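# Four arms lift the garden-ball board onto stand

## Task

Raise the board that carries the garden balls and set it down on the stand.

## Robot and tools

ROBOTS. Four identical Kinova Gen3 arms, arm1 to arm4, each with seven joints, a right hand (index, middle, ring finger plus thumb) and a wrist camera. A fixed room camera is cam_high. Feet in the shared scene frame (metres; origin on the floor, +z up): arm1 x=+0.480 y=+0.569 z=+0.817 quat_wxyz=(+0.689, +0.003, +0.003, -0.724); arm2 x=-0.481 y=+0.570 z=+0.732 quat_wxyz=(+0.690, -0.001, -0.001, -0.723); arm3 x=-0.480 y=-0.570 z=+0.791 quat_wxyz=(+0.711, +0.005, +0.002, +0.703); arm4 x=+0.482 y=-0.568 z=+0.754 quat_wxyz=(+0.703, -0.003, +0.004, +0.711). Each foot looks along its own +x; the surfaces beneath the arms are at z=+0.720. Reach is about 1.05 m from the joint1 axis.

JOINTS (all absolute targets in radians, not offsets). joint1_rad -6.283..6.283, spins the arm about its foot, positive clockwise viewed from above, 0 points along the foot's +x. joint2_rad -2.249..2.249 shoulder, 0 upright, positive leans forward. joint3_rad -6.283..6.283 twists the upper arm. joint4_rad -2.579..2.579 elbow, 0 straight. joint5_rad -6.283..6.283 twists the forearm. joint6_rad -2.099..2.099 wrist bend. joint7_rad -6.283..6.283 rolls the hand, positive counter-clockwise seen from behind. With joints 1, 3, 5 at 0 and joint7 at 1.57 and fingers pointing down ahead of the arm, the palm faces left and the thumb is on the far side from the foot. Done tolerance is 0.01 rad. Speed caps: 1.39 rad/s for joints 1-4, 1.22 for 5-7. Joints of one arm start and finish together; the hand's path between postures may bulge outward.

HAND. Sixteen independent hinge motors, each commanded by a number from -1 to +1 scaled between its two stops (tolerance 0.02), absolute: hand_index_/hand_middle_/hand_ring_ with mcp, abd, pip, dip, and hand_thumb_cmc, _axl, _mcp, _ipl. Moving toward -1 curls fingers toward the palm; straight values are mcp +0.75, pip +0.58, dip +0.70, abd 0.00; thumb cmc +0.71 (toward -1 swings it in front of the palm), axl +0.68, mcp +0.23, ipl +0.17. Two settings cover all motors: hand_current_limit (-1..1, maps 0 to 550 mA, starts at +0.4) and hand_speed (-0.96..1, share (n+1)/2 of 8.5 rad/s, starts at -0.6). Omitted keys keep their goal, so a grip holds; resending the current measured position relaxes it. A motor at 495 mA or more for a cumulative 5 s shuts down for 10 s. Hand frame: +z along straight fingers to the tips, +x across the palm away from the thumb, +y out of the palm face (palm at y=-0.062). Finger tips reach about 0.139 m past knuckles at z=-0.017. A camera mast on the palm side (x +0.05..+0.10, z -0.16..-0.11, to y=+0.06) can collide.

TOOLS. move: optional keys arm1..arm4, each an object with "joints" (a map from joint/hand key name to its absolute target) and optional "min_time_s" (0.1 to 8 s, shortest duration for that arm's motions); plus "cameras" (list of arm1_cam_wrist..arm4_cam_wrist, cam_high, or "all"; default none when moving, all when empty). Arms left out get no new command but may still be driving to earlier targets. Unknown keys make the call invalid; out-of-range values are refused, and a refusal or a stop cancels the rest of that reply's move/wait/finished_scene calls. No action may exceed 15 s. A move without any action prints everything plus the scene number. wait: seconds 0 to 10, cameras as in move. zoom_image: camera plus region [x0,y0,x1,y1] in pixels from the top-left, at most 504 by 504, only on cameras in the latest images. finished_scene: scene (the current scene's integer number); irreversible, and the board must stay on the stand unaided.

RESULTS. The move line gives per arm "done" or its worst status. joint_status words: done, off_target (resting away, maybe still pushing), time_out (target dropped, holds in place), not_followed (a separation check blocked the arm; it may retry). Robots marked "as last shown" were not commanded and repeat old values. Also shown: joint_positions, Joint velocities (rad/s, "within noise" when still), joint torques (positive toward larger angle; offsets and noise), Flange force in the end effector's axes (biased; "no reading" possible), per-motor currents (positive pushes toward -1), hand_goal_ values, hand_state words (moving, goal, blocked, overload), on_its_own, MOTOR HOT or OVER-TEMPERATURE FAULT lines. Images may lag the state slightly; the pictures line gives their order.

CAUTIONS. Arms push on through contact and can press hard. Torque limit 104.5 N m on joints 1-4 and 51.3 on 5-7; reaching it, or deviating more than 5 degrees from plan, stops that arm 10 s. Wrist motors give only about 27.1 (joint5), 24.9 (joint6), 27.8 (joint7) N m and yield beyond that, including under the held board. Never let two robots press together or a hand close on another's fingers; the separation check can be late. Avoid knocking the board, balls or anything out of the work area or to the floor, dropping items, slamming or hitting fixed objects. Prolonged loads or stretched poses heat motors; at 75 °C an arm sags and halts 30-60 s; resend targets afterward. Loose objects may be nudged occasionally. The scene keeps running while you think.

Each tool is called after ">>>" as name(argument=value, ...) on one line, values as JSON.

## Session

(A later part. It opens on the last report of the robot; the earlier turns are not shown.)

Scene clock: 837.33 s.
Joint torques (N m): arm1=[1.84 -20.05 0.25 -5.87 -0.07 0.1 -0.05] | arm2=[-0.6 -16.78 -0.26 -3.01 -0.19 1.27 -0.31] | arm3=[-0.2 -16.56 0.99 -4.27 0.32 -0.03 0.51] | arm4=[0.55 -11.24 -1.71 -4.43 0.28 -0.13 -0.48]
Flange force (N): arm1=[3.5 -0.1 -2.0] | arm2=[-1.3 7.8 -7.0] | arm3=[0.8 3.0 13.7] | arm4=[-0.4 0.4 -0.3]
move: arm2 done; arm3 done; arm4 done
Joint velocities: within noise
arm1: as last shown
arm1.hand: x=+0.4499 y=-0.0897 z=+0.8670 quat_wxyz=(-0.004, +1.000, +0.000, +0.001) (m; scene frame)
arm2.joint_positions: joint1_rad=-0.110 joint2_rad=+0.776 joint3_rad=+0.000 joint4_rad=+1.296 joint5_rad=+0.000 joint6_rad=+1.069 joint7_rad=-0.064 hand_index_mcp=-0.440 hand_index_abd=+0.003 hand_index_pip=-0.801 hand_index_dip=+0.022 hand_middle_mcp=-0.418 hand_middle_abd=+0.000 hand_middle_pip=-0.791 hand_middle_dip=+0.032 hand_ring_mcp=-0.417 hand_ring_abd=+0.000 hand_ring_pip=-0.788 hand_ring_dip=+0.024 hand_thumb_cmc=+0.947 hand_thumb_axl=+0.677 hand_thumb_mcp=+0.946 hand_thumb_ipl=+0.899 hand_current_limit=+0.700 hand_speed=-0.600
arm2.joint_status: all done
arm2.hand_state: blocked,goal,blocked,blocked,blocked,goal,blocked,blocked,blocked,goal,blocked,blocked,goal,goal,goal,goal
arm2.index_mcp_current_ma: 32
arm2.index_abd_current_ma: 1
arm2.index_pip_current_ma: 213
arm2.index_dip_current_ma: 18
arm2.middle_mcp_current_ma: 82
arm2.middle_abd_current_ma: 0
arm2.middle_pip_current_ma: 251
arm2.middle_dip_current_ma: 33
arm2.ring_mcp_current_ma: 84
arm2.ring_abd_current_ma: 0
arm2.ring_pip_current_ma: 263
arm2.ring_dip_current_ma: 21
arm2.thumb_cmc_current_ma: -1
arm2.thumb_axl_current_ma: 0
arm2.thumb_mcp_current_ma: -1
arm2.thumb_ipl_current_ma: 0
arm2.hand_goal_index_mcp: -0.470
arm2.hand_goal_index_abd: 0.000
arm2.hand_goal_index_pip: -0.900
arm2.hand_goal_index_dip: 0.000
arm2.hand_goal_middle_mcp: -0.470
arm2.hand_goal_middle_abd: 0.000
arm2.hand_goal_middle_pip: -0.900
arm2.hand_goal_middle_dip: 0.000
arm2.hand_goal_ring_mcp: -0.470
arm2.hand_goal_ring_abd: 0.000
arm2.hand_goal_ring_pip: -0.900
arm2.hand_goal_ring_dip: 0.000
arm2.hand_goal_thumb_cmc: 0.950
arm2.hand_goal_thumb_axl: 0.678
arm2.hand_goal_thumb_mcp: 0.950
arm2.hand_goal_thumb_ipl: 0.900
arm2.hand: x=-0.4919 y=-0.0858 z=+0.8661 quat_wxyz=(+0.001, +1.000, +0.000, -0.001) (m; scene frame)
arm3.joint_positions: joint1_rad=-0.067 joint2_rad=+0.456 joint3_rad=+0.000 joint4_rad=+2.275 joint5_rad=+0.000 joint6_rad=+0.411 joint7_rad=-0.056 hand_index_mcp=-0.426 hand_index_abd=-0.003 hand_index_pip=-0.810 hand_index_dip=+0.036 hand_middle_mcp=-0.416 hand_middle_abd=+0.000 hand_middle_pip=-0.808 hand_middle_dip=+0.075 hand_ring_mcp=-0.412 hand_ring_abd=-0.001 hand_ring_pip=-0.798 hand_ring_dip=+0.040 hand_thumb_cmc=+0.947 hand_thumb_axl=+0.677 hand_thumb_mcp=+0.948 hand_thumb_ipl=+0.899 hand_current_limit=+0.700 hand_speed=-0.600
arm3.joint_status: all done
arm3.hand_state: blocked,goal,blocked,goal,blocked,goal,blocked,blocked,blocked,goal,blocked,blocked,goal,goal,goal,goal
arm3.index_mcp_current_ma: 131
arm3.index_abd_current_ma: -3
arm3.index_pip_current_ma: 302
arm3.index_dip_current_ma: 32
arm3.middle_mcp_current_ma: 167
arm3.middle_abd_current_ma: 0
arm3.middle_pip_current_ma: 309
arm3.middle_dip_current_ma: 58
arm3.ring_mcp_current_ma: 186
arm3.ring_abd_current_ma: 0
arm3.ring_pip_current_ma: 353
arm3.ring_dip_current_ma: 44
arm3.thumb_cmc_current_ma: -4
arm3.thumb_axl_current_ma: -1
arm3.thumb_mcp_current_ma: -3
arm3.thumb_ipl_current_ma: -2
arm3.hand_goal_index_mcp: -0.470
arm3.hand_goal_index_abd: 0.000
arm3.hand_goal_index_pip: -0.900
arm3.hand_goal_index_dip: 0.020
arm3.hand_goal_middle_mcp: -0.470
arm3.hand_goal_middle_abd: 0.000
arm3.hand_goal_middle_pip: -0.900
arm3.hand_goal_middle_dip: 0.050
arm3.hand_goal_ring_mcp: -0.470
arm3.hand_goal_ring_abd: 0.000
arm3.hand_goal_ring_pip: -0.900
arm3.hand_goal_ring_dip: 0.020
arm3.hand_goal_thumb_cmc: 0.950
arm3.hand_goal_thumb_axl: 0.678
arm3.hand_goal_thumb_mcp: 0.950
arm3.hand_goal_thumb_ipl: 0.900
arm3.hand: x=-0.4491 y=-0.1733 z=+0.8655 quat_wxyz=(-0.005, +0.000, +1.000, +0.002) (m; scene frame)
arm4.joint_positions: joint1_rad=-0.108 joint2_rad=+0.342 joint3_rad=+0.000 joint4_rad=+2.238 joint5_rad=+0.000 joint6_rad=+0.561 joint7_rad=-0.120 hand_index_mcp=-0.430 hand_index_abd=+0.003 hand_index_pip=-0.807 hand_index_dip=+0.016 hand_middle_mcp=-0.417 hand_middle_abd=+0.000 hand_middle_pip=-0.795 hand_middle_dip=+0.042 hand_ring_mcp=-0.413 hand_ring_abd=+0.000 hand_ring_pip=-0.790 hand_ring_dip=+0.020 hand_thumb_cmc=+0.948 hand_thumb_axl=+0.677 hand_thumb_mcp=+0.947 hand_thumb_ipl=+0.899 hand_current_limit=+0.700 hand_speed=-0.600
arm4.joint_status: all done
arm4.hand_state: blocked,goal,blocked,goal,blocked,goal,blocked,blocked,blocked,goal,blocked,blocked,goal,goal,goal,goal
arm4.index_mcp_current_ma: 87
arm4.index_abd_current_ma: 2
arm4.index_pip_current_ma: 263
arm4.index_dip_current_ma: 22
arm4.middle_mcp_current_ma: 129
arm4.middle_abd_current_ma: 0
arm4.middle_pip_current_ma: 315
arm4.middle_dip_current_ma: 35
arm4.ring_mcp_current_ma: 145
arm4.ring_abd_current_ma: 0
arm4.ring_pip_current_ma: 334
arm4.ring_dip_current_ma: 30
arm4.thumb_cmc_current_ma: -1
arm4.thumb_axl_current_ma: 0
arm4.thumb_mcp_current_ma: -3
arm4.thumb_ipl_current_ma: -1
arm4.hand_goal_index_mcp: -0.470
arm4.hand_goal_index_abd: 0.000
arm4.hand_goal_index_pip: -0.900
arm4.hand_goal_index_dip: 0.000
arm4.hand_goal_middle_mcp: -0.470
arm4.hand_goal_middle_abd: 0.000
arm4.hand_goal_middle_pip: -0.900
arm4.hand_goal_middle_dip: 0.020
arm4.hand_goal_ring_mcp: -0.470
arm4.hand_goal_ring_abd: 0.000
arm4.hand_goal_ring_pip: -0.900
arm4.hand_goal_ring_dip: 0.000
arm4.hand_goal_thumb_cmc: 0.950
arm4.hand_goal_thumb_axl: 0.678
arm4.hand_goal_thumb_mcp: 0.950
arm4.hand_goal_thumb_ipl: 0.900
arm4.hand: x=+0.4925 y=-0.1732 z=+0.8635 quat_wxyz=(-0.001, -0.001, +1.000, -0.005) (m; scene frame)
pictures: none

>>> move(arm2={"joints": {"joint2_rad": 0.7754, "joint4_rad": 1.2956, "joint6_rad": 1.0706}, "min_time_s": 1}, arm3={"joints": {"joint2_rad": 0.4584, "joint4_rad": 2.2759, "joint6_rad": 0.4072}, "min_time_s": 1})

>>> move(arm1={"joints": {"hand_index_pip": -0.3, "hand_middle_pip": -0.3, "hand_ring_pip": -0.3, "hand_index_dip": 0.55, "hand_middle_dip": 0.55, "hand_ring_dip": 0.55, "hand_speed": -0.8}}, arm2={"joints": {"hand_index_pip": -0.3, "hand_middle_pip": -0.3, "hand_ring_pip": -0.3, "hand_index_dip": 0.55, "hand_middle_dip": 0.55, "hand_ring_dip": 0.55, "hand_speed": -0.8}}, arm3={"joints": {"hand_index_pip": -0.3, "hand_middle_pip": -0.3, "hand_ring_pip": -0.3, "hand_index_dip": 0.55, "hand_middle_dip": 0.55, "hand_ring_dip": 0.55, "hand_speed": -0.8}}, arm4={"joints": {"hand_index_pip": -0.3, "hand_middle_pip": -0.3, "hand_ring_pip": -0.3, "hand_index_dip": 0.55, "hand_middle_dip": 0.55, "hand_ring_dip": 0.55, "hand_speed": -0.8}}, cameras=["all"])

Scene clock: 847.20 s.
Joint torques (N m): arm1=[1.87 -20.04 0.26 -5.88 -0.07 0.09 -0.08] | arm2=[-0.55 -18.32 -0.15 -4.34 -0.15 0.84 -0.35] | arm3=[0.39 -10.76 1.46 -2.44 0.17 0.1 0.27] | arm4=[0.51 -11.37 -1.67 -4.53 0.29 -0.15 -0.45]
Flange force (N): arm1=[3.5 -0.1 -2.0] | arm2=[-1.3 6.2 -4.6] | arm3=[1.9 1.0 -4.1] | arm4=[-0.4 0.4 0.1]
move: arm2 done; arm3 done
Joint velocities: within noise
arm1, arm4: as last shown
arm2.joint_positions: joint1_rad=-0.110 joint2_rad=+0.775 joint3_rad=+0.000 joint4_rad=+1.296 joint5_rad=+0.000 joint6_rad=+1.071 joint7_rad=-0.064 hand_index_mcp=-0.439 hand_index_abd=+0.003 hand_index_pip=-0.802 hand_index_dip=+0.022 hand_middle_mcp=-0.418 hand_middle_abd=+0.000 hand_middle_pip=-0.791 hand_middle_dip=+0.032 hand_ring_mcp=-0.417 hand_ring_abd=+0.000 hand_ring_pip=-0.788 hand_ring_dip=+0.024 hand_thumb_cmc=+0.947 hand_thumb_axl=+0.677 hand_thumb_mcp=+0.946 hand_thumb_ipl=+0.899 hand_current_limit=+0.700 hand_speed=-0.600
arm2.joint_status: all done
arm2.hand_state: blocked,goal,blocked,blocked,blocked,goal,blocked,blocked,blocked,goal,blocked,blocked,goal,goal,goal,goal
arm2.index_mcp_current_ma: 35
arm2.index_abd_current_ma: 1
arm2.index_pip_current_ma: 210
arm2.index_dip_current_ma: 18
arm2.middle_mcp_current_ma: 82
arm2.middle_abd_current_ma: 0
arm2.middle_pip_current_ma: 249
arm2.middle_dip_current_ma: 33
arm2.ring_mcp_current_ma: 84
arm2.ring_abd_current_ma: 0
arm2.ring_pip_current_ma: 261
arm2.ring_dip_current_ma: 21
arm2.thumb_cmc_current_ma: -1
arm2.thumb_axl_current_ma: 0
arm2.thumb_mcp_current_ma: -1
arm2.thumb_ipl_current_ma: 0
arm2.hand_goal_index_mcp: -0.470
arm2.hand_goal_index_abd: 0.000
arm2.hand_goal_index_pip: -0.900
arm2.hand_goal_index_dip: 0.000
arm2.hand_goal_middle_mcp: -0.470
arm2.hand_goal_middle_abd: 0.000
arm2.hand_goal_middle_pip: -0.900
arm2.hand_goal_middle_dip: 0.000
arm2.hand_goal_ring_mcp: -0.470
arm2.hand_goal_ring_abd: 0.000
arm2.hand_goal_ring_pip: -0.900
arm2.hand_goal_ring_dip: 0.000
arm2.hand_goal_thumb_cmc: 0.950
arm2.hand_goal_thumb_axl: 0.678
arm2.hand_goal_thumb_mcp: 0.950
arm2.hand_goal_thumb_ipl: 0.900
arm2.hand: x=-0.4919 y=-0.0858 z=+0.8666 quat_wxyz=(+0.001, +1.000, +0.000, -0.001) (m; scene frame)
arm3.joint_positions: joint1_rad=-0.067 joint2_rad=+0.458 joint3_rad=+0.000 joint4_rad=+2.276 joint5_rad=+0.000 joint6_rad=+0.407 joint7_rad=-0.056 hand_index_mcp=-0.434 hand_index_abd=-0.003 hand_index_pip=-0.811 hand_index_dip=+0.036 hand_middle_mcp=-0.417 hand_middle_abd=+0.000 hand_middle_pip=-0.808 hand_middle_dip=+0.075 hand_ring_mcp=-0.412 hand_ring_abd=-0.001 hand_ring_pip=-0.798 hand_ring_dip=+0.040 hand_thumb_cmc=+0.947 hand_thumb_axl=+0.677 hand_thumb_mcp=+0.948 hand_thumb_ipl=+0.899 hand_current_limit=+0.700 hand_speed=-0.600
arm3.joint_status: all done
arm3.hand_state: blocked,goal,blocked,goal,blocked,goal,blocked,blocked,blocked,goal,blocked,blocked,goal,goal,goal,goal
arm3.index_mcp_current_ma: 101
arm3.index_abd_current_ma: -3
arm3.index_pip_current_ma: 298
arm3.index_dip_current_ma: 32
arm3.middle_mcp_current_ma: 165
arm3.middle_abd_current_ma: 0
arm3.middle_pip_current_ma: 309
arm3.middle_dip_current_ma: 58
arm3.ring_mcp_current_ma: 186
arm3.ring_abd_current_ma: 0
arm3.ring_pip_current_ma: 353
arm3.ring_dip_current_ma: 44
arm3.thumb_cmc_current_ma: -3
arm3.thumb_axl_current_ma: -1
arm3.thumb_mcp_current_ma: -3
arm3.thumb_ipl_current_ma: -2
arm3.hand_goal_index_mcp: -0.470
arm3.hand_goal_index_abd: 0.000
arm3.hand_goal_index_pip: -0.900
arm3.hand_goal_index_dip: 0.020
arm3.hand_goal_middle_mcp: -0.470
arm3.hand_goal_middle_abd: 0.000
arm3.hand_goal_middle_pip: -0.900
arm3.hand_goal_middle_dip: 0.050
arm3.hand_goal_ring_mcp: -0.470
arm3.hand_goal_ring_abd: 0.000
arm3.hand_goal_ring_pip: -0.900
arm3.hand_goal_ring_dip: 0.020
arm3.hand_goal_thumb_cmc: 0.950
arm3.hand_goal_thumb_axl: 0.678
arm3.hand_goal_thumb_mcp: 0.950
arm3.hand_goal_thumb_ipl: 0.900
arm3.hand: x=-0.4491 y=-0.1733 z=+0.8646 quat_wxyz=(-0.005, +0.000, +1.000, +0.002) (m; scene frame)
arm4.index_mcp_current_ma: 88
pictures: none

Scene clock: 848.50 s.
Joint torques (N m): arm1=[1.82 -23.13 0.27 -7.66 0.04 -0.26 0.06] | arm2=[-0.62 -21.16 -0.18 -7.33 -0.04 -0.36 -0.26] | arm3=[0.53 -14.46 1.79 -4.41 0.29 -0.5 0.19] | arm4=[0.52 -13.49 -1.78 -4.38 0.17 0.34 -0.44]
Flange force (N): arm1=[3.7 -1.2 2.9] | arm2=[-1.3 1.8 -0.6] | arm3=[2.1 0.6 6.0] | arm4=[-0.2 3.5 7.2]
move: arm1 done; arm2 done; arm3 done; arm4 done
Joint velocities: within noise
arm1.joint_positions: joint1_rad=-0.080 joint2_rad=+0.883 joint3_rad=+0.000 joint4_rad=+1.353 joint5_rad=+0.000 joint6_rad=+0.905 joint7_rad=-0.030 hand_index_mcp=-0.442 hand_index_abd=-0.003 hand_index_pip=-0.301 hand_index_dip=+0.547 hand_middle_mcp=-0.439 hand_middle_abd=+0.000 hand_middle_pip=-0.301 hand_middle_dip=+0.548 hand_ring_mcp=-0.437 hand_ring_abd=+0.000 hand_ring_pip=-0.301 hand_ring_dip=+0.547 hand_thumb_cmc=+0.947 hand_thumb_axl=+0.677 hand_thumb_mcp=+0.947 hand_thumb_ipl=+0.899 hand_current_limit=+0.700 hand_speed=-0.800
arm1.joint_status: all done
arm1.hand_state: blocked,goal,goal,goal,blocked,goal,goal,goal,blocked,goal,goal,goal,goal,goal,goal,goal
arm1.index_mcp_current_ma: 26
arm1.index_abd_current_ma: 0
arm1.index_pip_current_ma: 0
arm1.index_dip_current_ma: 0
arm1.middle_mcp_current_ma: 32
arm1.middle_abd_current_ma: 0
arm1.middle_pip_current_ma: 0
arm1.middle_dip_current_ma: 0
arm1.ring_mcp_current_ma: 35
arm1.ring_abd_current_ma: 0
arm1.ring_pip_current_ma: 0
arm1.ring_dip_current_ma: 0
arm1.thumb_cmc_current_ma: 0
arm1.thumb_axl_current_ma: 0
arm1.thumb_mcp_current_ma: -1
arm1.thumb_ipl_current_ma: 0
arm1.hand_goal_index_mcp: -0.470
arm1.hand_goal_index_abd: 0.000
arm1.hand_goal_index_pip: -0.300
arm1.hand_goal_index_dip: 0.550
arm1.hand_goal_middle_mcp: -0.470
arm1.hand_goal_middle_abd: 0.000
arm1.hand_goal_middle_pip: -0.300
arm1.hand_goal_middle_dip: 0.550
arm1.hand_goal_ring_mcp: -0.470
arm1.hand_goal_ring_abd: 0.000
arm1.hand_goal_ring_pip: -0.300
arm1.hand_goal_ring_dip: 0.550
arm1.hand_goal_thumb_cmc: 0.950
arm1.hand_goal_thumb_axl: 0.678
arm1.hand_goal_thumb_mcp: 0.950
arm1.hand_goal_thumb_ipl: 0.900
arm1.hand: x=+0.4499 y=-0.0897 z=+0.8670 quat_wxyz=(-0.004, +1.000, +0.000, +0.001) (m; scene frame)
arm2.joint_positions: joint1_rad=-0.110 joint2_rad=+0.775 joint3_rad=+0.000 joint4_rad=+1.296 joint5_rad=+0.000 joint6_rad=+1.071 joint7_rad=-0.064 hand_index_mcp=-0.449 hand_index_abd=+0.003 hand_index_pip=-0.301 hand_index_dip=+0.547 hand_middle_mcp=-0.445 hand_middle_abd=+0.000 hand_middle_pip=-0.301 hand_middle_dip=+0.547 hand_ring_mcp=-0.440 hand_ring_abd=+0.000 hand_ring_pip=-0.301 hand_ring_dip=+0.548 hand_thumb_cmc=+0.947 hand_thumb_axl=+0.677 hand_thumb_mcp=+0.946 hand_thumb_ipl=+0.899 hand_current_limit=+0.700 hand_speed=-0.800
arm2.joint_status: all done
arm2.hand_state: blocked,goal,goal,goal,blocked,goal,goal,goal,blocked,goal,goal,goal,goal,goal,goal,goal
arm2.index_mcp_current_ma: 18
arm2.index_abd_current_ma: 1
arm2.index_pip_current_ma: 0
arm2.index_dip_current_ma: -1
arm2.middle_mcp_current_ma: 24
arm2.middle_abd_current_ma: 0
arm2.middle_pip_current_ma: 0
arm2.middle_dip_current_ma: -1
arm2.ring_mcp_current_ma: 33
arm2.ring_abd_current_ma: 0
arm2.ring_pip_current_ma: 0
arm2.ring_dip_current_ma: 0
arm2.thumb_cmc_current_ma: -1
arm2.thumb_axl_current_ma: 0
arm2.thumb_mcp_current_ma: -1
arm2.thumb_ipl_current_ma: 0
arm2.hand_goal_index_mcp: -0.470
arm2.hand_goal_index_abd: 0.000
arm2.hand_goal_index_pip: -0.300
arm2.hand_goal_index_dip: 0.550
arm2.hand_goal_middle_mcp: -0.470
arm2.hand_goal_middle_abd: 0.000
arm2.hand_goal_middle_pip: -0.300
arm2.hand_goal_middle_dip: 0.550
arm2.hand_goal_ring_mcp: -0.470
arm2.hand_goal_ring_abd: 0.000
arm2.hand_goal_ring_pip: -0.300
arm2.hand_goal_ring_dip: 0.550
arm2.hand_goal_thumb_cmc: 0.950
arm2.hand_goal_thumb_axl: 0.678
arm2.hand_goal_thumb_mcp: 0.950
arm2.hand_goal_thumb_ipl: 0.900
arm2.on_its_own: hand_middle_mcp moved -0.027 toward your old target -0.470; hand_ring_mcp moved -0.023 toward your old target -0.470
arm2.hand: x=-0.4919 y=-0.0858 z=+0.8666 quat_wxyz=(+0.001, +1.000, +0.000, -0.001) (m; scene frame)
arm3.joint_positions: joint1_rad=-0.067 joint2_rad=+0.458 joint3_rad=+0.000 joint4_rad=+2.276 joint5_rad=+0.000 joint6_rad=+0.407 joint7_rad=-0.056 hand_index_mcp=-0.443 hand_index_abd=-0.003 hand_index_pip=-0.301 hand_index_dip=+0.547 hand_middle_mcp=-0.435 hand_middle_abd=+0.000 hand_middle_pip=-0.301 hand_middle_dip=+0.547 hand_ring_mcp=-0.431 hand_ring_abd=-0.001 hand_ring_pip=-0.301 hand_ring_dip=+0.548 hand_thumb_cmc=+0.947 hand_thumb_axl=+0.677 hand_thumb_mcp=+0.948 hand_thumb_ipl=+0.899 hand_current_limit=+0.700 hand_speed=-0.800
arm3.joint_status: all done
arm3.hand_state: blocked,goal,goal,goal,blocked,goal,goal,goal,blocked,goal,goal,goal,goal,goal,goal,goal
arm3.index_mcp_current_ma: 69
arm3.index_abd_current_ma: -2
arm3.index_pip_current_ma: -1
arm3.index_dip_current_ma: -4
arm3.middle_mcp_current_ma: 95
arm3.middle_abd_current_ma: 0
arm3.middle_pip_current_ma: -1
arm3.middle_dip_current_ma: -4
arm3.ring_mcp_current_ma: 112
arm3.ring_abd_current_ma: 0
arm3.ring_pip_current_ma: -1
arm3.ring_dip_current_ma: -3
arm3.thumb_cmc_current_ma: -3
arm3.thumb_axl_current_ma: -1
arm3.thumb_mcp_current_ma: -3
arm3.thumb_ipl_current_ma: -2
arm3.hand_goal_index_mcp: -0.470
arm3.hand_goal_index_abd: 0.000
arm3.hand_goal_index_pip: -0.300
arm3.hand_goal_index_dip: 0.550
arm3.hand_goal_middle_mcp: -0.470
arm3.hand_goal_middle_abd: 0.000
arm3.hand_goal_middle_pip: -0.300
arm3.hand_goal_middle_dip: 0.550
arm3.hand_goal_ring_mcp: -0.470
arm3.hand_goal_ring_abd: 0.000
arm3.hand_goal_ring_pip: -0.300
arm3.hand_goal_ring_dip: 0.550
arm3.hand_goal_thumb_cmc: 0.950
arm3.hand_goal_thumb_axl: 0.678
arm3.hand_goal_thumb_mcp: 0.950
arm3.hand_goal_thumb_ipl: 0.900
arm3.hand: x=-0.4491 y=-0.1733 z=+0.8646 quat_wxyz=(-0.005, +0.000, +1.000, +0.002) (m; scene frame)
arm4.joint_positions: joint1_rad=-0.108 joint2_rad=+0.342 joint3_rad=+0.000 joint4_rad=+2.238 joint5_rad=+0.000 joint6_rad=+0.561 joint7_rad=-0.120 hand_index_mcp=-0.431 hand_index_abd=+0.003 hand_index_pip=-0.301 hand_index_dip=+0.548 hand_middle_mcp=-0.426 hand_middle_abd=+0.000 hand_middle_pip=-0.301 hand_middle_dip=+0.547 hand_ring_mcp=-0.422 hand_ring_abd=+0.000 hand_ring_pip=-0.301 hand_ring_dip=+0.548 hand_thumb_cmc=+0.948 hand_thumb_axl=+0.677 hand_thumb_mcp=+0.947 hand_thumb_ipl=+0.899 hand_current_limit=+0.700 hand_speed=-0.800
arm4.joint_status: all done
arm4.hand_state: blocked,goal,goal,goal,blocked,goal,goal,goal,blocked,goal,goal,goal,goal,goal,goal,goal
arm4.index_mcp_current_ma: 83
arm4.index_abd_current_ma: 2
arm4.index_pip_current_ma: -1
arm4.index_dip_current_ma: -1
arm4.middle_mcp_current_ma: 99
arm4.middle_abd_current_ma: 0
arm4.middle_pip_current_ma: -1
arm4.middle_dip_current_ma: -2
arm4.ring_mcp_current_ma: 114
arm4.ring_abd_current_ma: 0
arm4.ring_pip_current_ma: 0
arm4.ring_dip_current_ma: -1
arm4.thumb_cmc_current_ma: -1
arm4.thumb_axl_current_ma: 0
arm4.thumb_mcp_current_ma: -3
arm4.thumb_ipl_current_ma: -1
arm4.hand_goal_index_mcp: -0.470
arm4.hand_goal_index_abd: 0.000
arm4.hand_goal_index_pip: -0.300
arm4.hand_goal_index_dip: 0.550
arm4.hand_goal_middle_mcp: -0.470
arm4.hand_goal_middle_abd: 0.000
arm4.hand_goal_middle_pip: -0.300
arm4.hand_goal_middle_dip: 0.550
arm4.hand_goal_ring_mcp: -0.470
arm4.hand_goal_ring_abd: 0.000
arm4.hand_goal_ring_pip: -0.300
arm4.hand_goal_ring_dip: 0.550
arm4.hand_goal_thumb_cmc: 0.950
arm4.hand_goal_thumb_axl: 0.678
arm4.hand_goal_thumb_mcp: 0.950
arm4.hand_goal_thumb_ipl: 0.900
arm4.hand: x=+0.4925 y=-0.1732 z=+0.8635 quat_wxyz=(-0.001, -0.001, +1.000, -0.005) (m; scene frame)
pictures: arm1_cam_wrist, arm2_cam_wrist, arm3_cam_wrist, arm4_cam_wrist, cam_high
Images, in order (width x height): arm1_cam_wrist 672x504, arm2_cam_wrist 672x504, arm3_cam_wrist 672x504, arm4_cam_wrist 672x504, cam_high 504x504.

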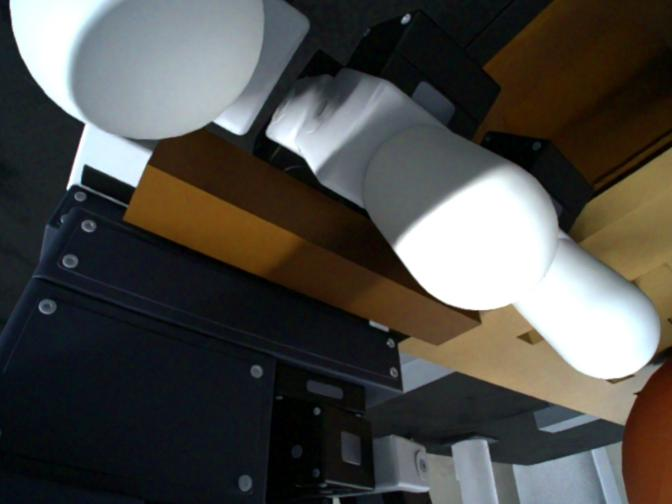

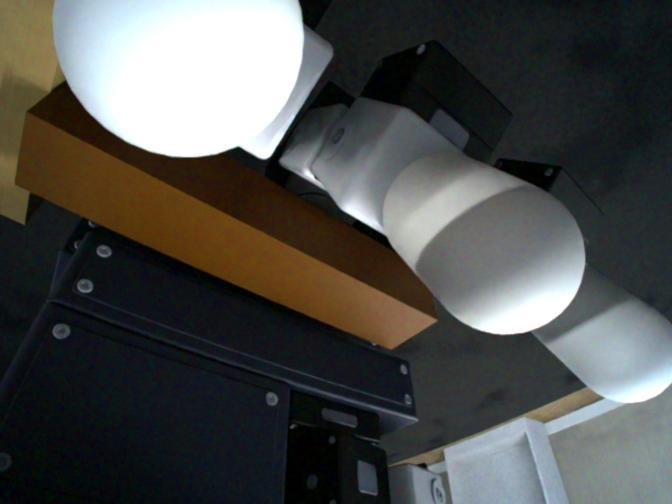

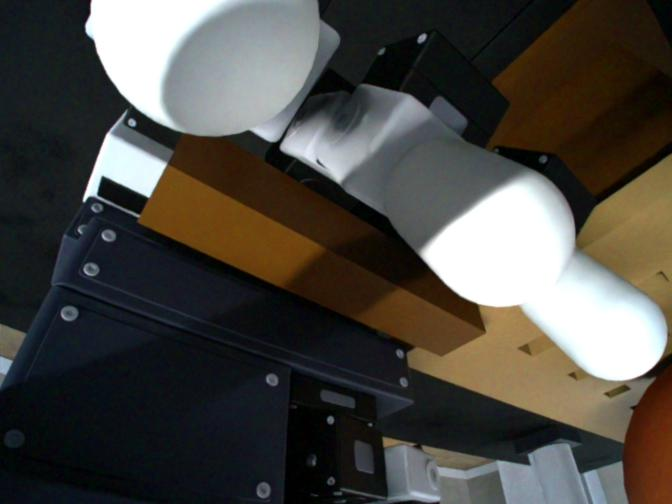

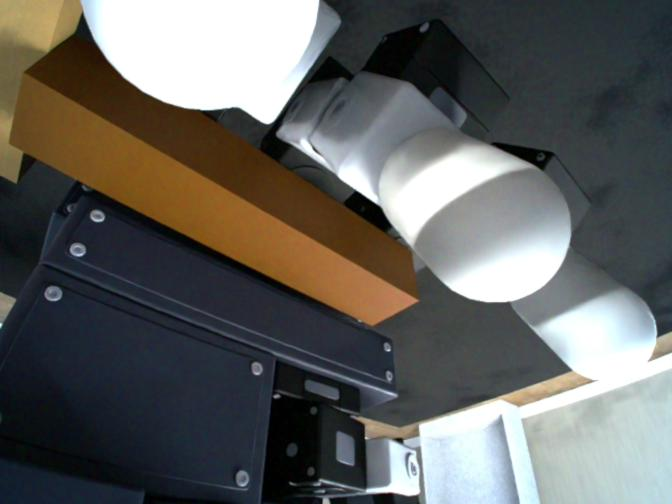

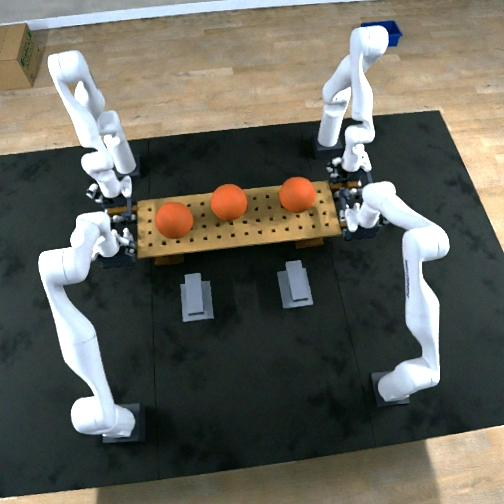

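>>> move(arm1={"joints": {"joint2_rad": 0.8908, "joint4_rad": 1.3559, "joint6_rad": 0.8949}, "min_time_s": 2}, arm2={"joints": {"joint2_rad": 0.7807, "joint4_rad": 1.3009, "joint6_rad": 1.06}, "min_time_s": 2}, arm3={"joints": {"joint2_rad": 0.4713, "joint4_rad": 2.2797, "joint6_rad": 0.3906}, "min_time_s": 2}, arm4={"joints": {"joint2_rad": 0.3544, "joint4_rad": 2.2442, "joint6_rad": 0.5431}, "min_time_s": 2})

>>> move(arm1={"joints": {"joint2_rad": 0.9, "joint4_rad": 1.3588, "joint6_rad": 0.8827, "hand_index_mcp": -0.36, "hand_middle_mcp": -0.36, "hand_ring_mcp": -0.36}, "min_time_s": 2}, arm2={"joints": {"joint2_rad": 0.7881, "joint4_rad": 1.3075, "joint6_rad": 1.046, "hand_index_mcp": -0.36, "hand_middle_mcp": -0.36, "hand_ring_mcp": -0.36}, "min_time_s": 2}, arm3={"joints": {"joint2_rad": 0.4888, "joint4_rad": 2.2846, "joint6_rad": 0.3682, "hand_index_mcp": -0.36, "hand_middle_mcp": -0.36, "hand_ring_mcp": -0.36}, "min_time_s": 2}, arm4={"joints": {"joint2_rad": 0.3675, "joint4_rad": 2.2501, "joint6_rad": 0.524, "hand_index_mcp": -0.36, "hand_middle_mcp": -0.36, "hand_ring_mcp": -0.36}, "min_time_s": 2}, cameras=["all"])

Scene clock: 862.17 s.
Joint torques (N m): arm1=[1.79 -20.71 0.29 -7.03 0.07 -0.48 0.03] | arm2=[-0.62 -19.85 -0.13 -6.72 0.01 -0.44 -0.2] | arm3=[0.56 -12.95 1.88 -4.04 0.26 -0.63 0.22] | arm4=[0.55 -10.9 -1.74 -4.01 0.21 -0.03 -0.47]
Flange force (N): arm1=[3.6 -2.8 -1.6] | arm2=[-1.3 1.6 -3.0] | arm3=[2.3 -0.4 0.7] | arm4=[-0.1 0.5 -1.4]
move: arm1 done; arm2 done; arm3 done; arm4 done
Joint velocities: within noise
arm1.joint_positions: joint1_rad=-0.080 joint2_rad=+0.891 joint3_rad=+0.000 joint4_rad=+1.356 joint5_rad=+0.000 joint6_rad=+0.895 joint7_rad=-0.030 hand_index_mcp=-0.448 hand_index_abd=-0.003 hand_index_pip=-0.301 hand_index_dip=+0.547 hand_middle_mcp=-0.452 hand_middle_abd=+0.000 hand_middle_pip=-0.301 hand_middle_dip=+0.548 hand_ring_mcp=-0.452 hand_ring_abd=+0.000 hand_ring_pip=-0.301 hand_ring_dip=+0.547 hand_thumb_cmc=+0.947 hand_thumb_axl=+0.677 hand_thumb_mcp=+0.947 hand_thumb_ipl=+0.899 hand_current_limit=+0.700 hand_speed=-0.800
arm1.joint_status: all done
arm1.hand_state: blocked,goal,goal,goal,goal,goal,goal,goal,goal,goal,goal,goal,goal,goal,goal,goal
arm1.index_mcp_current_ma: 18
arm1.index_abd_current_ma: 0
arm1.index_pip_current_ma: 0
arm1.index_dip_current_ma: 0
arm1.middle_mcp_current_ma: 12
arm1.middle_abd_current_ma: 0
arm1.middle_pip_current_ma: 0
arm1.middle_dip_current_ma: 0
arm1.ring_mcp_current_ma: 12
arm1.ring_abd_current_ma: 0
arm1.ring_pip_current_ma: 0
arm1.ring_dip_current_ma: 0
arm1.thumb_cmc_current_ma: 0
arm1.thumb_axl_current_ma: 0
arm1.thumb_mcp_current_ma: -1
arm1.thumb_ipl_current_ma: 0
arm1.hand_goal_index_mcp: -0.470
arm1.hand_goal_index_abd: 0.000
arm1.hand_goal_index_pip: -0.300
arm1.hand_goal_index_dip: 0.550
arm1.hand_goal_middle_mcp: -0.470
arm1.hand_goal_middle_abd: 0.000
arm1.hand_goal_middle_pip: -0.300
arm1.hand_goal_middle_dip: 0.550
arm1.hand_goal_ring_mcp: -0.470
arm1.hand_goal_ring_abd: 0.000
arm1.hand_goal_ring_pip: -0.300
arm1.hand_goal_ring_dip: 0.550
arm1.hand_goal_thumb_cmc: 0.950
arm1.hand_goal_thumb_axl: 0.678
arm1.hand_goal_thumb_mcp: 0.950
arm1.hand_goal_thumb_ipl: 0.900
arm1.hand: x=+0.4499 y=-0.0896 z=+0.8619 quat_wxyz=(-0.004, +1.000, +0.000, +0.001) (m; scene frame)
arm2.joint_positions: joint1_rad=-0.110 joint2_rad=+0.781 joint3_rad=+0.000 joint4_rad=+1.301 joint5_rad=+0.000 joint6_rad=+1.060 joint7_rad=-0.064 hand_index_mcp=-0.450 hand_index_abd=+0.003 hand_index_pip=-0.301 hand_index_dip=+0.547 hand_middle_mcp=-0.450 hand_middle_abd=+0.000 hand_middle_pip=-0.301 hand_middle_dip=+0.547 hand_ring_mcp=-0.449 hand_ring_abd=+0.000 hand_ring_pip=-0.301 hand_ring_dip=+0.548 hand_thumb_cmc=+0.947 hand_thumb_axl=+0.677 hand_thumb_mcp=+0.946 hand_thumb_ipl=+0.899 hand_current_limit=+0.700 hand_speed=-0.800
arm2.joint_status: all done
arm2.hand_state: goal,goal,goal,goal,goal,goal,goal,goal,blocked,goal,goal,goal,goal,goal,goal,goal
arm2.index_mcp_current_ma: 16
arm2.index_abd_current_ma: 1
arm2.index_pip_current_ma: 0
arm2.index_dip_current_ma: -1
arm2.middle_mcp_current_ma: 17
arm2.middle_abd_current_ma: 0
arm2.middle_pip_current_ma: 0
arm2.middle_dip_current_ma: -1
arm2.ring_mcp_current_ma: 18
arm2.ring_abd_current_ma: 0
arm2.ring_pip_current_ma: 0
arm2.ring_dip_current_ma: 0
arm2.thumb_cmc_current_ma: -1
arm2.thumb_axl_current_ma: 0
arm2.thumb_mcp_current_ma: -1
arm2.thumb_ipl_current_ma: 0
arm2.hand_goal_index_mcp: -0.470
arm2.hand_goal_index_abd: 0.000
arm2.hand_goal_index_pip: -0.300
arm2.hand_goal_index_dip: 0.550
arm2.hand_goal_middle_mcp: -0.470
arm2.hand_goal_middle_abd: 0.000
arm2.hand_goal_middle_pip: -0.300
arm2.hand_goal_middle_dip: 0.550
arm2.hand_goal_ring_mcp: -0.470
arm2.hand_goal_ring_abd: 0.000
arm2.hand_goal_ring_pip: -0.300
arm2.hand_goal_ring_dip: 0.550
arm2.hand_goal_thumb_cmc: 0.950
arm2.hand_goal_thumb_axl: 0.678
arm2.hand_goal_thumb_mcp: 0.950
arm2.hand_goal_thumb_ipl: 0.900
arm2.hand: x=-0.4919 y=-0.0858 z=+0.8621 quat_wxyz=(+0.001, +1.000, +0.000, -0.001) (m; scene frame)
arm3.joint_positions: joint1_rad=-0.067 joint2_rad=+0.471 joint3_rad=+0.000 joint4_rad=+2.280 joint5_rad=+0.000 joint6_rad=+0.391 joint7_rad=-0.056 hand_index_mcp=-0.451 hand_index_abd=-0.003 hand_index_pip=-0.301 hand_index_dip=+0.547 hand_middle_mcp=-0.450 hand_middle_abd=+0.000 hand_middle_pip=-0.301 hand_middle_dip=+0.547 hand_ring_mcp=-0.449 hand_ring_abd=-0.001 hand_ring_pip=-0.301 hand_ring_dip=+0.548 hand_thumb_cmc=+0.947 hand_thumb_axl=+0.677 hand_thumb_mcp=+0.948 hand_thumb_ipl=+0.899 hand_current_limit=+0.700 hand_speed=-0.800
arm3.joint_status: all done
arm3.hand_state: goal,goal,goal,goal,blocked,goal,goal,goal,blocked,goal,goal,goal,goal,goal,goal,goal
arm3.index_mcp_current_ma: 45
arm3.index_abd_current_ma: -2
arm3.index_pip_current_ma: -1
arm3.index_dip_current_ma: -4
arm3.middle_mcp_current_ma: 47
arm3.middle_abd_current_ma: 0
arm3.middle_pip_current_ma: -1
arm3.middle_dip_current_ma: -4
arm3.ring_mcp_current_ma: 49
arm3.ring_abd_current_ma: 0
arm3.ring_pip_current_ma: -1
arm3.ring_dip_current_ma: -3
arm3.thumb_cmc_current_ma: -3
arm3.thumb_axl_current_ma: -1
arm3.thumb_mcp_current_ma: -3
arm3.thumb_ipl_current_ma: -2
arm3.hand_goal_index_mcp: -0.470
arm3.hand_goal_index_abd: 0.000
arm3.hand_goal_index_pip: -0.300
arm3.hand_goal_index_dip: 0.550
arm3.hand_goal_middle_mcp: -0.470
arm3.hand_goal_middle_abd: 0.000
arm3.hand_goal_middle_pip: -0.300
arm3.hand_goal_middle_dip: 0.550
arm3.hand_goal_ring_mcp: -0.470
arm3.hand_goal_ring_abd: 0.000
arm3.hand_goal_ring_pip: -0.300
arm3.hand_goal_ring_dip: 0.550
arm3.hand_goal_thumb_cmc: 0.950
arm3.hand_goal_thumb_axl: 0.678
arm3.hand_goal_thumb_mcp: 0.950
arm3.hand_goal_thumb_ipl: 0.900
arm3.hand: x=-0.4491 y=-0.1733 z=+0.8601 quat_wxyz=(-0.005, +0.000, +1.000, +0.002) (m; scene frame)
arm4.joint_positions: joint1_rad=-0.108 joint2_rad=+0.354 joint3_rad=+0.000 joint4_rad=+2.244 joint5_rad=+0.000 joint6_rad=+0.543 joint7_rad=-0.120 hand_index_mcp=-0.449 hand_index_abd=+0.003 hand_index_pip=-0.301 hand_index_dip=+0.548 hand_middle_mcp=-0.449 hand_middle_abd=+0.000 hand_middle_pip=-0.301 hand_middle_dip=+0.547 hand_ring_mcp=-0.450 hand_ring_abd=+0.000 hand_ring_pip=-0.301 hand_ring_dip=+0.548 hand_thumb_cmc=+0.948 hand_thumb_axl=+0.677 hand_thumb_mcp=+0.947 hand_thumb_ipl=+0.899 hand_current_limit=+0.700 hand_speed=-0.800
arm4.joint_status: all done
arm4.hand_state: blocked,goal,goal,goal,blocked,goal,goal,goal,blocked,goal,goal,goal,goal,goal,goal,goal
arm4.index_mcp_current_ma: 35
arm4.index_abd_current_ma: 2
arm4.index_pip_current_ma: 0
arm4.index_dip_current_ma: -1
arm4.middle_mcp_current_ma: 35
arm4.middle_abd_current_ma: 0
arm4.middle_pip_current_ma: -1
arm4.middle_dip_current_ma: -2
arm4.ring_mcp_current_ma: 33
arm4.ring_abd_current_ma: 0
arm4.ring_pip_current_ma: 0
arm4.ring_dip_current_ma: -1
arm4.thumb_cmc_current_ma: -1
arm4.thumb_axl_current_ma: 0
arm4.thumb_mcp_current_ma: -3
arm4.thumb_ipl_current_ma: -1
arm4.hand_goal_index_mcp: -0.470
arm4.hand_goal_index_abd: 0.000
arm4.hand_goal_index_pip: -0.300
arm4.hand_goal_index_dip: 0.550
arm4.hand_goal_middle_mcp: -0.470
arm4.hand_goal_middle_abd: 0.000
arm4.hand_goal_middle_pip: -0.300
arm4.hand_goal_middle_dip: 0.550
arm4.hand_goal_ring_mcp: -0.470
arm4.hand_goal_ring_abd: 0.000
arm4.hand_goal_ring_pip: -0.300
arm4.hand_goal_ring_dip: 0.550
arm4.hand_goal_thumb_cmc: 0.950
arm4.hand_goal_thumb_axl: 0.678
arm4.hand_goal_thumb_mcp: 0.950
arm4.hand_goal_thumb_ipl: 0.900
arm4.on_its_own: hand_middle_mcp moved -0.022 toward your old target -0.470; hand_ring_mcp moved -0.028 toward your old target -0.470
arm4.hand: x=+0.4925 y=-0.1732 z=+0.8588 quat_wxyz=(-0.001, -0.001, +1.000, -0.005) (m; scene frame)
pictures: none

Scene clock: 864.47 s.
Joint torques (N m): arm1=[1.76 -20.84 0.33 -6.96 0.09 -0.5 0.05] | arm2=[-0.63 -19.97 -0.15 -6.73 -0.03 -0.5 -0.2] | arm3=[0.47 -13.1 1.8 -4.03 0.22 -0.64 0.18] | arm4=[0.52 -11.06 -1.68 -3.91 0.21 -0.05 -0.48]
Flange force (N): arm1=[3.6 -2.5 -1.6] | arm2=[-1.3 1.6 -3.0] | arm3=[1.8 -0.9 0.8] | arm4=[-0.1 0.4 -1.2]
move: arm1 done; arm2 done; arm3 done; arm4 done
Joint velocities: within noise
arm1.joint_positions: joint1_rad=-0.080 joint2_rad=+0.900 joint3_rad=+0.000 joint4_rad=+1.359 joint5_rad=+0.000 joint6_rad=+0.883 joint7_rad=-0.030 hand_index_mcp=-0.353 hand_index_abd=-0.003 hand_index_pip=-0.301 hand_index_dip=+0.547 hand_middle_mcp=-0.354 hand_middle_abd=+0.000 hand_middle_pip=-0.301 hand_middle_dip=+0.548 hand_ring_mcp=-0.354 hand_ring_abd=+0.000 hand_ring_pip=-0.301 hand_ring_dip=+0.547 hand_thumb_cmc=+0.947 hand_thumb_axl=+0.677 hand_thumb_mcp=+0.947 hand_thumb_ipl=+0.899 hand_current_limit=+0.700 hand_speed=-0.800
arm1.joint_status: all done
arm1.hand_state: goal,goal,goal,goal,goal,goal,goal,goal,goal,goal,goal,goal,goal,goal,goal,goal
arm1.index_mcp_current_ma: 2
arm1.index_abd_current_ma: 0
arm1.index_pip_current_ma: 0
arm1.index_dip_current_ma: 0
arm1.middle_mcp_current_ma: 2
arm1.middle_abd_current_ma: 0
arm1.middle_pip_current_ma: 0
arm1.middle_dip_current_ma: 0
arm1.ring_mcp_current_ma: 2
arm1.ring_abd_current_ma: 0
arm1.ring_pip_current_ma: 0
arm1.ring_dip_current_ma: 0
arm1.thumb_cmc_current_ma: 0
arm1.thumb_axl_current_ma: 0
arm1.thumb_mcp_current_ma: -1
arm1.thumb_ipl_current_ma: 0
arm1.hand_goal_index_mcp: -0.360
arm1.hand_goal_index_abd: 0.000
arm1.hand_goal_index_pip: -0.300
arm1.hand_goal_index_dip: 0.550
arm1.hand_goal_middle_mcp: -0.360
arm1.hand_goal_middle_abd: 0.000
arm1.hand_goal_middle_pip: -0.300
arm1.hand_goal_middle_dip: 0.550
arm1.hand_goal_ring_mcp: -0.360
arm1.hand_goal_ring_abd: 0.000
arm1.hand_goal_ring_pip: -0.300
arm1.hand_goal_ring_dip: 0.550
arm1.hand_goal_thumb_cmc: 0.950
arm1.hand_goal_thumb_axl: 0.678
arm1.hand_goal_thumb_mcp: 0.950
arm1.hand_goal_thumb_ipl: 0.900
arm1.hand: x=+0.4499 y=-0.0896 z=+0.8559 quat_wxyz=(-0.004, +1.000, +0.000, +0.001) (m; scene frame)
arm2.joint_positions: joint1_rad=-0.110 joint2_rad=+0.788 joint3_rad=+0.000 joint4_rad=+1.308 joint5_rad=+0.000 joint6_rad=+1.046 joint7_rad=-0.064 hand_index_mcp=-0.354 hand_index_abd=+0.003 hand_index_pip=-0.301 hand_index_dip=+0.547 hand_middle_mcp=-0.354 hand_middle_abd=+0.000 hand_middle_pip=-0.301 hand_middle_dip=+0.547 hand_ring_mcp=-0.353 hand_ring_abd=+0.000 hand_ring_pip=-0.301 hand_ring_dip=+0.548 hand_thumb_cmc=+0.947 hand_thumb_axl=+0.677 hand_thumb_mcp=+0.946 hand_thumb_ipl=+0.899 hand_current_limit=+0.700 hand_speed=-0.800
arm2.joint_status: all done
arm2.hand_state: goal,goal,goal,goal,goal,goal,goal,goal,goal,goal,goal,goal,goal,goal,goal,goal
arm2.index_mcp_current_ma: 2
arm2.index_abd_current_ma: 1
arm2.index_pip_current_ma: 0
arm2.index_dip_current_ma: -1
arm2.middle_mcp_current_ma: 2
arm2.middle_abd_current_ma: 0
arm2.middle_pip_current_ma: 0
arm2.middle_dip_current_ma: -1
arm2.ring_mcp_current_ma: 3
arm2.ring_abd_current_ma: 0
arm2.ring_pip_current_ma: 0
arm2.ring_dip_current_ma: 0
arm2.thumb_cmc_current_ma: -1
arm2.thumb_axl_current_ma: 0
arm2.thumb_mcp_current_ma: -1
arm2.thumb_ipl_current_ma: 0
arm2.hand_goal_index_mcp: -0.360
arm2.hand_goal_index_abd: 0.000
arm2.hand_goal_index_pip: -0.300
arm2.hand_goal_index_dip: 0.550
arm2.hand_goal_middle_mcp: -0.360
arm2.hand_goal_middle_abd: 0.000
arm2.hand_goal_middle_pip: -0.300
arm2.hand_goal_middle_dip: 0.550
arm2.hand_goal_ring_mcp: -0.360
arm2.hand_goal_ring_abd: 0.000
arm2.hand_goal_ring_pip: -0.300
arm2.hand_goal_ring_dip: 0.550
arm2.hand_goal_thumb_cmc: 0.950
arm2.hand_goal_thumb_axl: 0.678
arm2.hand_goal_thumb_mcp: 0.950
arm2.hand_goal_thumb_ipl: 0.900
arm2.hand: x=-0.4919 y=-0.0858 z=+0.8561 quat_wxyz=(+0.001, +1.000, +0.000, -0.001) (m; scene frame)
arm3.joint_positions: joint1_rad=-0.067 joint2_rad=+0.489 joint3_rad=+0.000 joint4_rad=+2.285 joint5_rad=+0.000 joint6_rad=+0.368 joint7_rad=-0.056 hand_index_mcp=-0.354 hand_index_abd=-0.003 hand_index_pip=-0.301 hand_index_dip=+0.547 hand_middle_mcp=-0.354 hand_middle_abd=+0.000 hand_middle_pip=-0.301 hand_middle_dip=+0.547 hand_ring_mcp=-0.353 hand_ring_abd=-0.001 hand_ring_pip=-0.301 hand_ring_dip=+0.548 hand_thumb_cmc=+0.947 hand_thumb_axl=+0.677 hand_thumb_mcp=+0.948 hand_thumb_ipl=+0.899 hand_current_limit=+0.700 hand_speed=-0.800
arm3.joint_status: all done
arm3.hand_state: goal,goal,goal,goal,goal,goal,goal,goal,goal,goal,goal,goal,goal,goal,goal,goal
arm3.index_mcp_current_ma: 10
arm3.index_abd_current_ma: -2
arm3.index_pip_current_ma: -1
arm3.index_dip_current_ma: -4
arm3.middle_mcp_current_ma: 10
arm3.middle_abd_current_ma: 0
arm3.middle_pip_current_ma: -1
arm3.middle_dip_current_ma: -4
arm3.ring_mcp_current_ma: 11
arm3.ring_abd_current_ma: 0
arm3.ring_pip_current_ma: -1
arm3.ring_dip_current_ma: -3
arm3.thumb_cmc_current_ma: -3
arm3.thumb_axl_current_ma: -1
arm3.thumb_mcp_current_ma: -3
arm3.thumb_ipl_current_ma: -2
arm3.hand_goal_index_mcp: -0.360
arm3.hand_goal_index_abd: 0.000
arm3.hand_goal_index_pip: -0.300
arm3.hand_goal_index_dip: 0.550
arm3.hand_goal_middle_mcp: -0.360
arm3.hand_goal_middle_abd: 0.000
arm3.hand_goal_middle_pip: -0.300
arm3.hand_goal_middle_dip: 0.550
arm3.hand_goal_ring_mcp: -0.360
arm3.hand_goal_ring_abd: 0.000
arm3.hand_goal_ring_pip: -0.300
arm3.hand_goal_ring_dip: 0.550
arm3.hand_goal_thumb_cmc: 0.950
arm3.hand_goal_thumb_axl: 0.678
arm3.hand_goal_thumb_mcp: 0.950
arm3.hand_goal_thumb_ipl: 0.900
arm3.hand: x=-0.4492 y=-0.1733 z=+0.8541 quat_wxyz=(-0.005, +0.000, +1.000, +0.002) (m; scene frame)
arm4.joint_positions: joint1_rad=-0.108 joint2_rad=+0.368 joint3_rad=+0.000 joint4_rad=+2.250 joint5_rad=+0.000 joint6_rad=+0.524 joint7_rad=-0.120 hand_index_mcp=-0.353 hand_index_abd=+0.003 hand_index_pip=-0.301 hand_index_dip=+0.548 hand_middle_mcp=-0.353 hand_middle_abd=+0.000 hand_middle_pip=-0.301 hand_middle_dip=+0.547 hand_ring_mcp=-0.354 hand_ring_abd=+0.000 hand_ring_pip=-0.301 hand_ring_dip=+0.548 hand_thumb_cmc=+0.948 hand_thumb_axl=+0.677 hand_thumb_mcp=+0.947 hand_thumb_ipl=+0.899 hand_current_limit=+0.700 hand_speed=-0.800
arm4.joint_status: all done
arm4.hand_state: goal,goal,goal,goal,goal,goal,goal,goal,goal,goal,goal,goal,goal,goal,goal,goal
arm4.index_mcp_current_ma: 7
arm4.index_abd_current_ma: 2
arm4.index_pip_current_ma: 0
arm4.index_dip_current_ma: -1
arm4.middle_mcp_current_ma: 7
arm4.middle_abd_current_ma: 0
arm4.middle_pip_current_ma: 0
arm4.middle_dip_current_ma: -2
arm4.ring_mcp_current_ma: 6
arm4.ring_abd_current_ma: 0
arm4.ring_pip_current_ma: 0
arm4.ring_dip_current_ma: -1
arm4.thumb_cmc_current_ma: -1
arm4.thumb_axl_current_ma: 0
arm4.thumb_mcp_current_ma: -3
arm4.thumb_ipl_current_ma: -1
arm4.hand_goal_index_mcp: -0.360
arm4.hand_goal_index_abd: 0.000
arm4.hand_goal_index_pip: -0.300
arm4.hand_goal_index_dip: 0.550
arm4.hand_goal_middle_mcp: -0.360
arm4.hand_goal_middle_abd: 0.000
arm4.hand_goal_middle_pip: -0.300
arm4.hand_goal_middle_dip: 0.550
arm4.hand_goal_ring_mcp: -0.360
arm4.hand_goal_ring_abd: 0.000
arm4.hand_goal_ring_pip: -0.300
arm4.hand_goal_ring_dip: 0.550
arm4.hand_goal_thumb_cmc: 0.950
arm4.hand_goal_thumb_axl: 0.678
arm4.hand_goal_thumb_mcp: 0.950
arm4.hand_goal_thumb_ipl: 0.900
arm4.hand: x=+0.4925 y=-0.1733 z=+0.8538 quat_wxyz=(-0.001, -0.001, +1.000, -0.005) (m; scene frame)
pictures: arm1_cam_wrist, arm2_cam_wrist, arm3_cam_wrist, arm4_cam_wrist, cam_high
Images, in order (width x height): arm1_cam_wrist 672x504, arm2_cam_wrist 672x504, arm3_cam_wrist 672x504, arm4_cam_wrist 672x504, cam_high 504x504.

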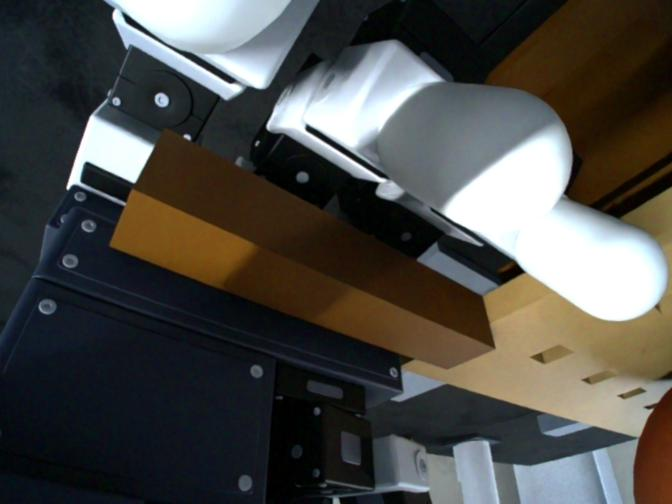

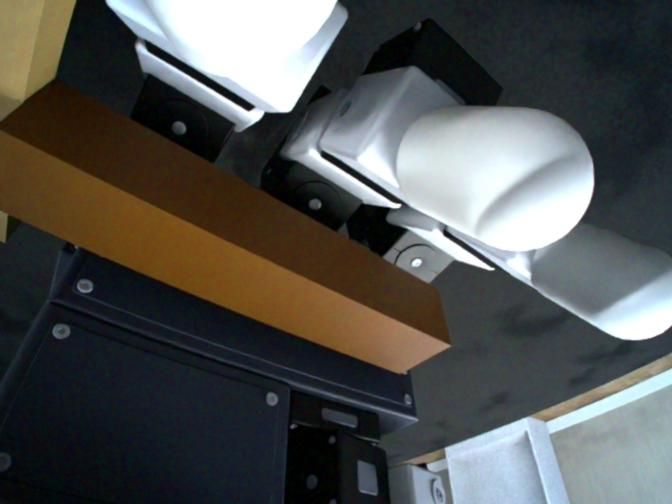

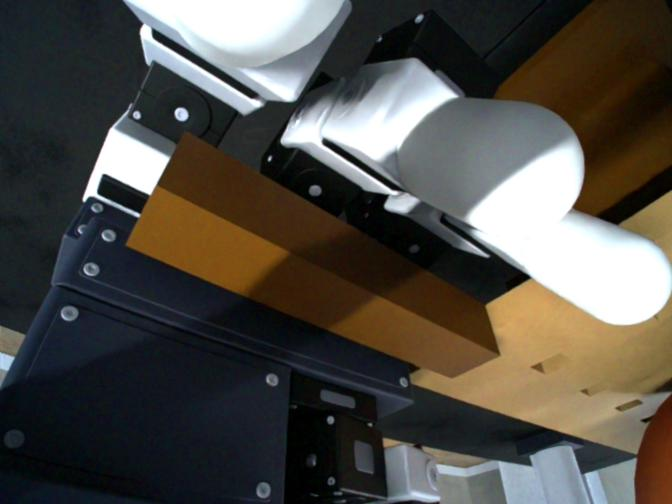

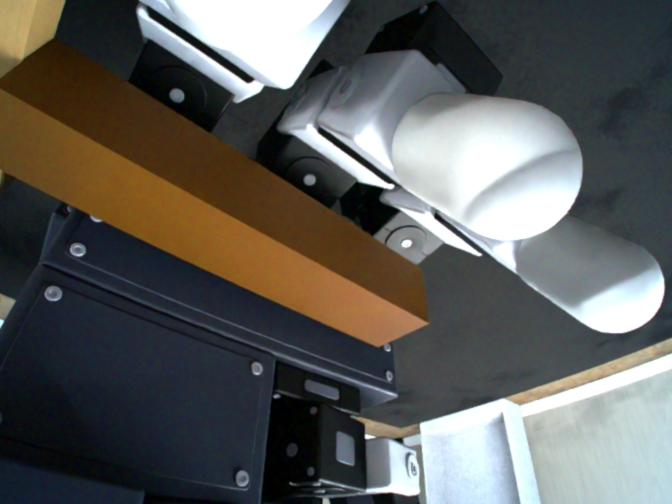

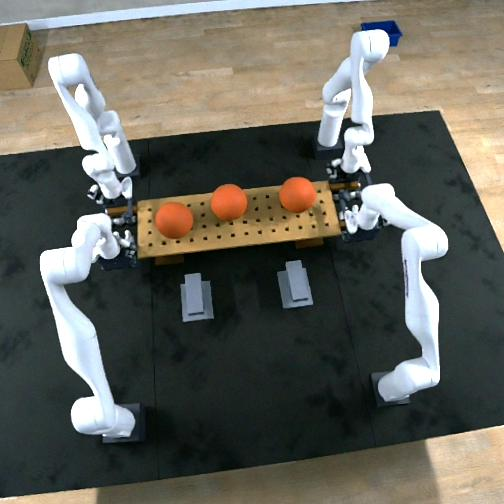

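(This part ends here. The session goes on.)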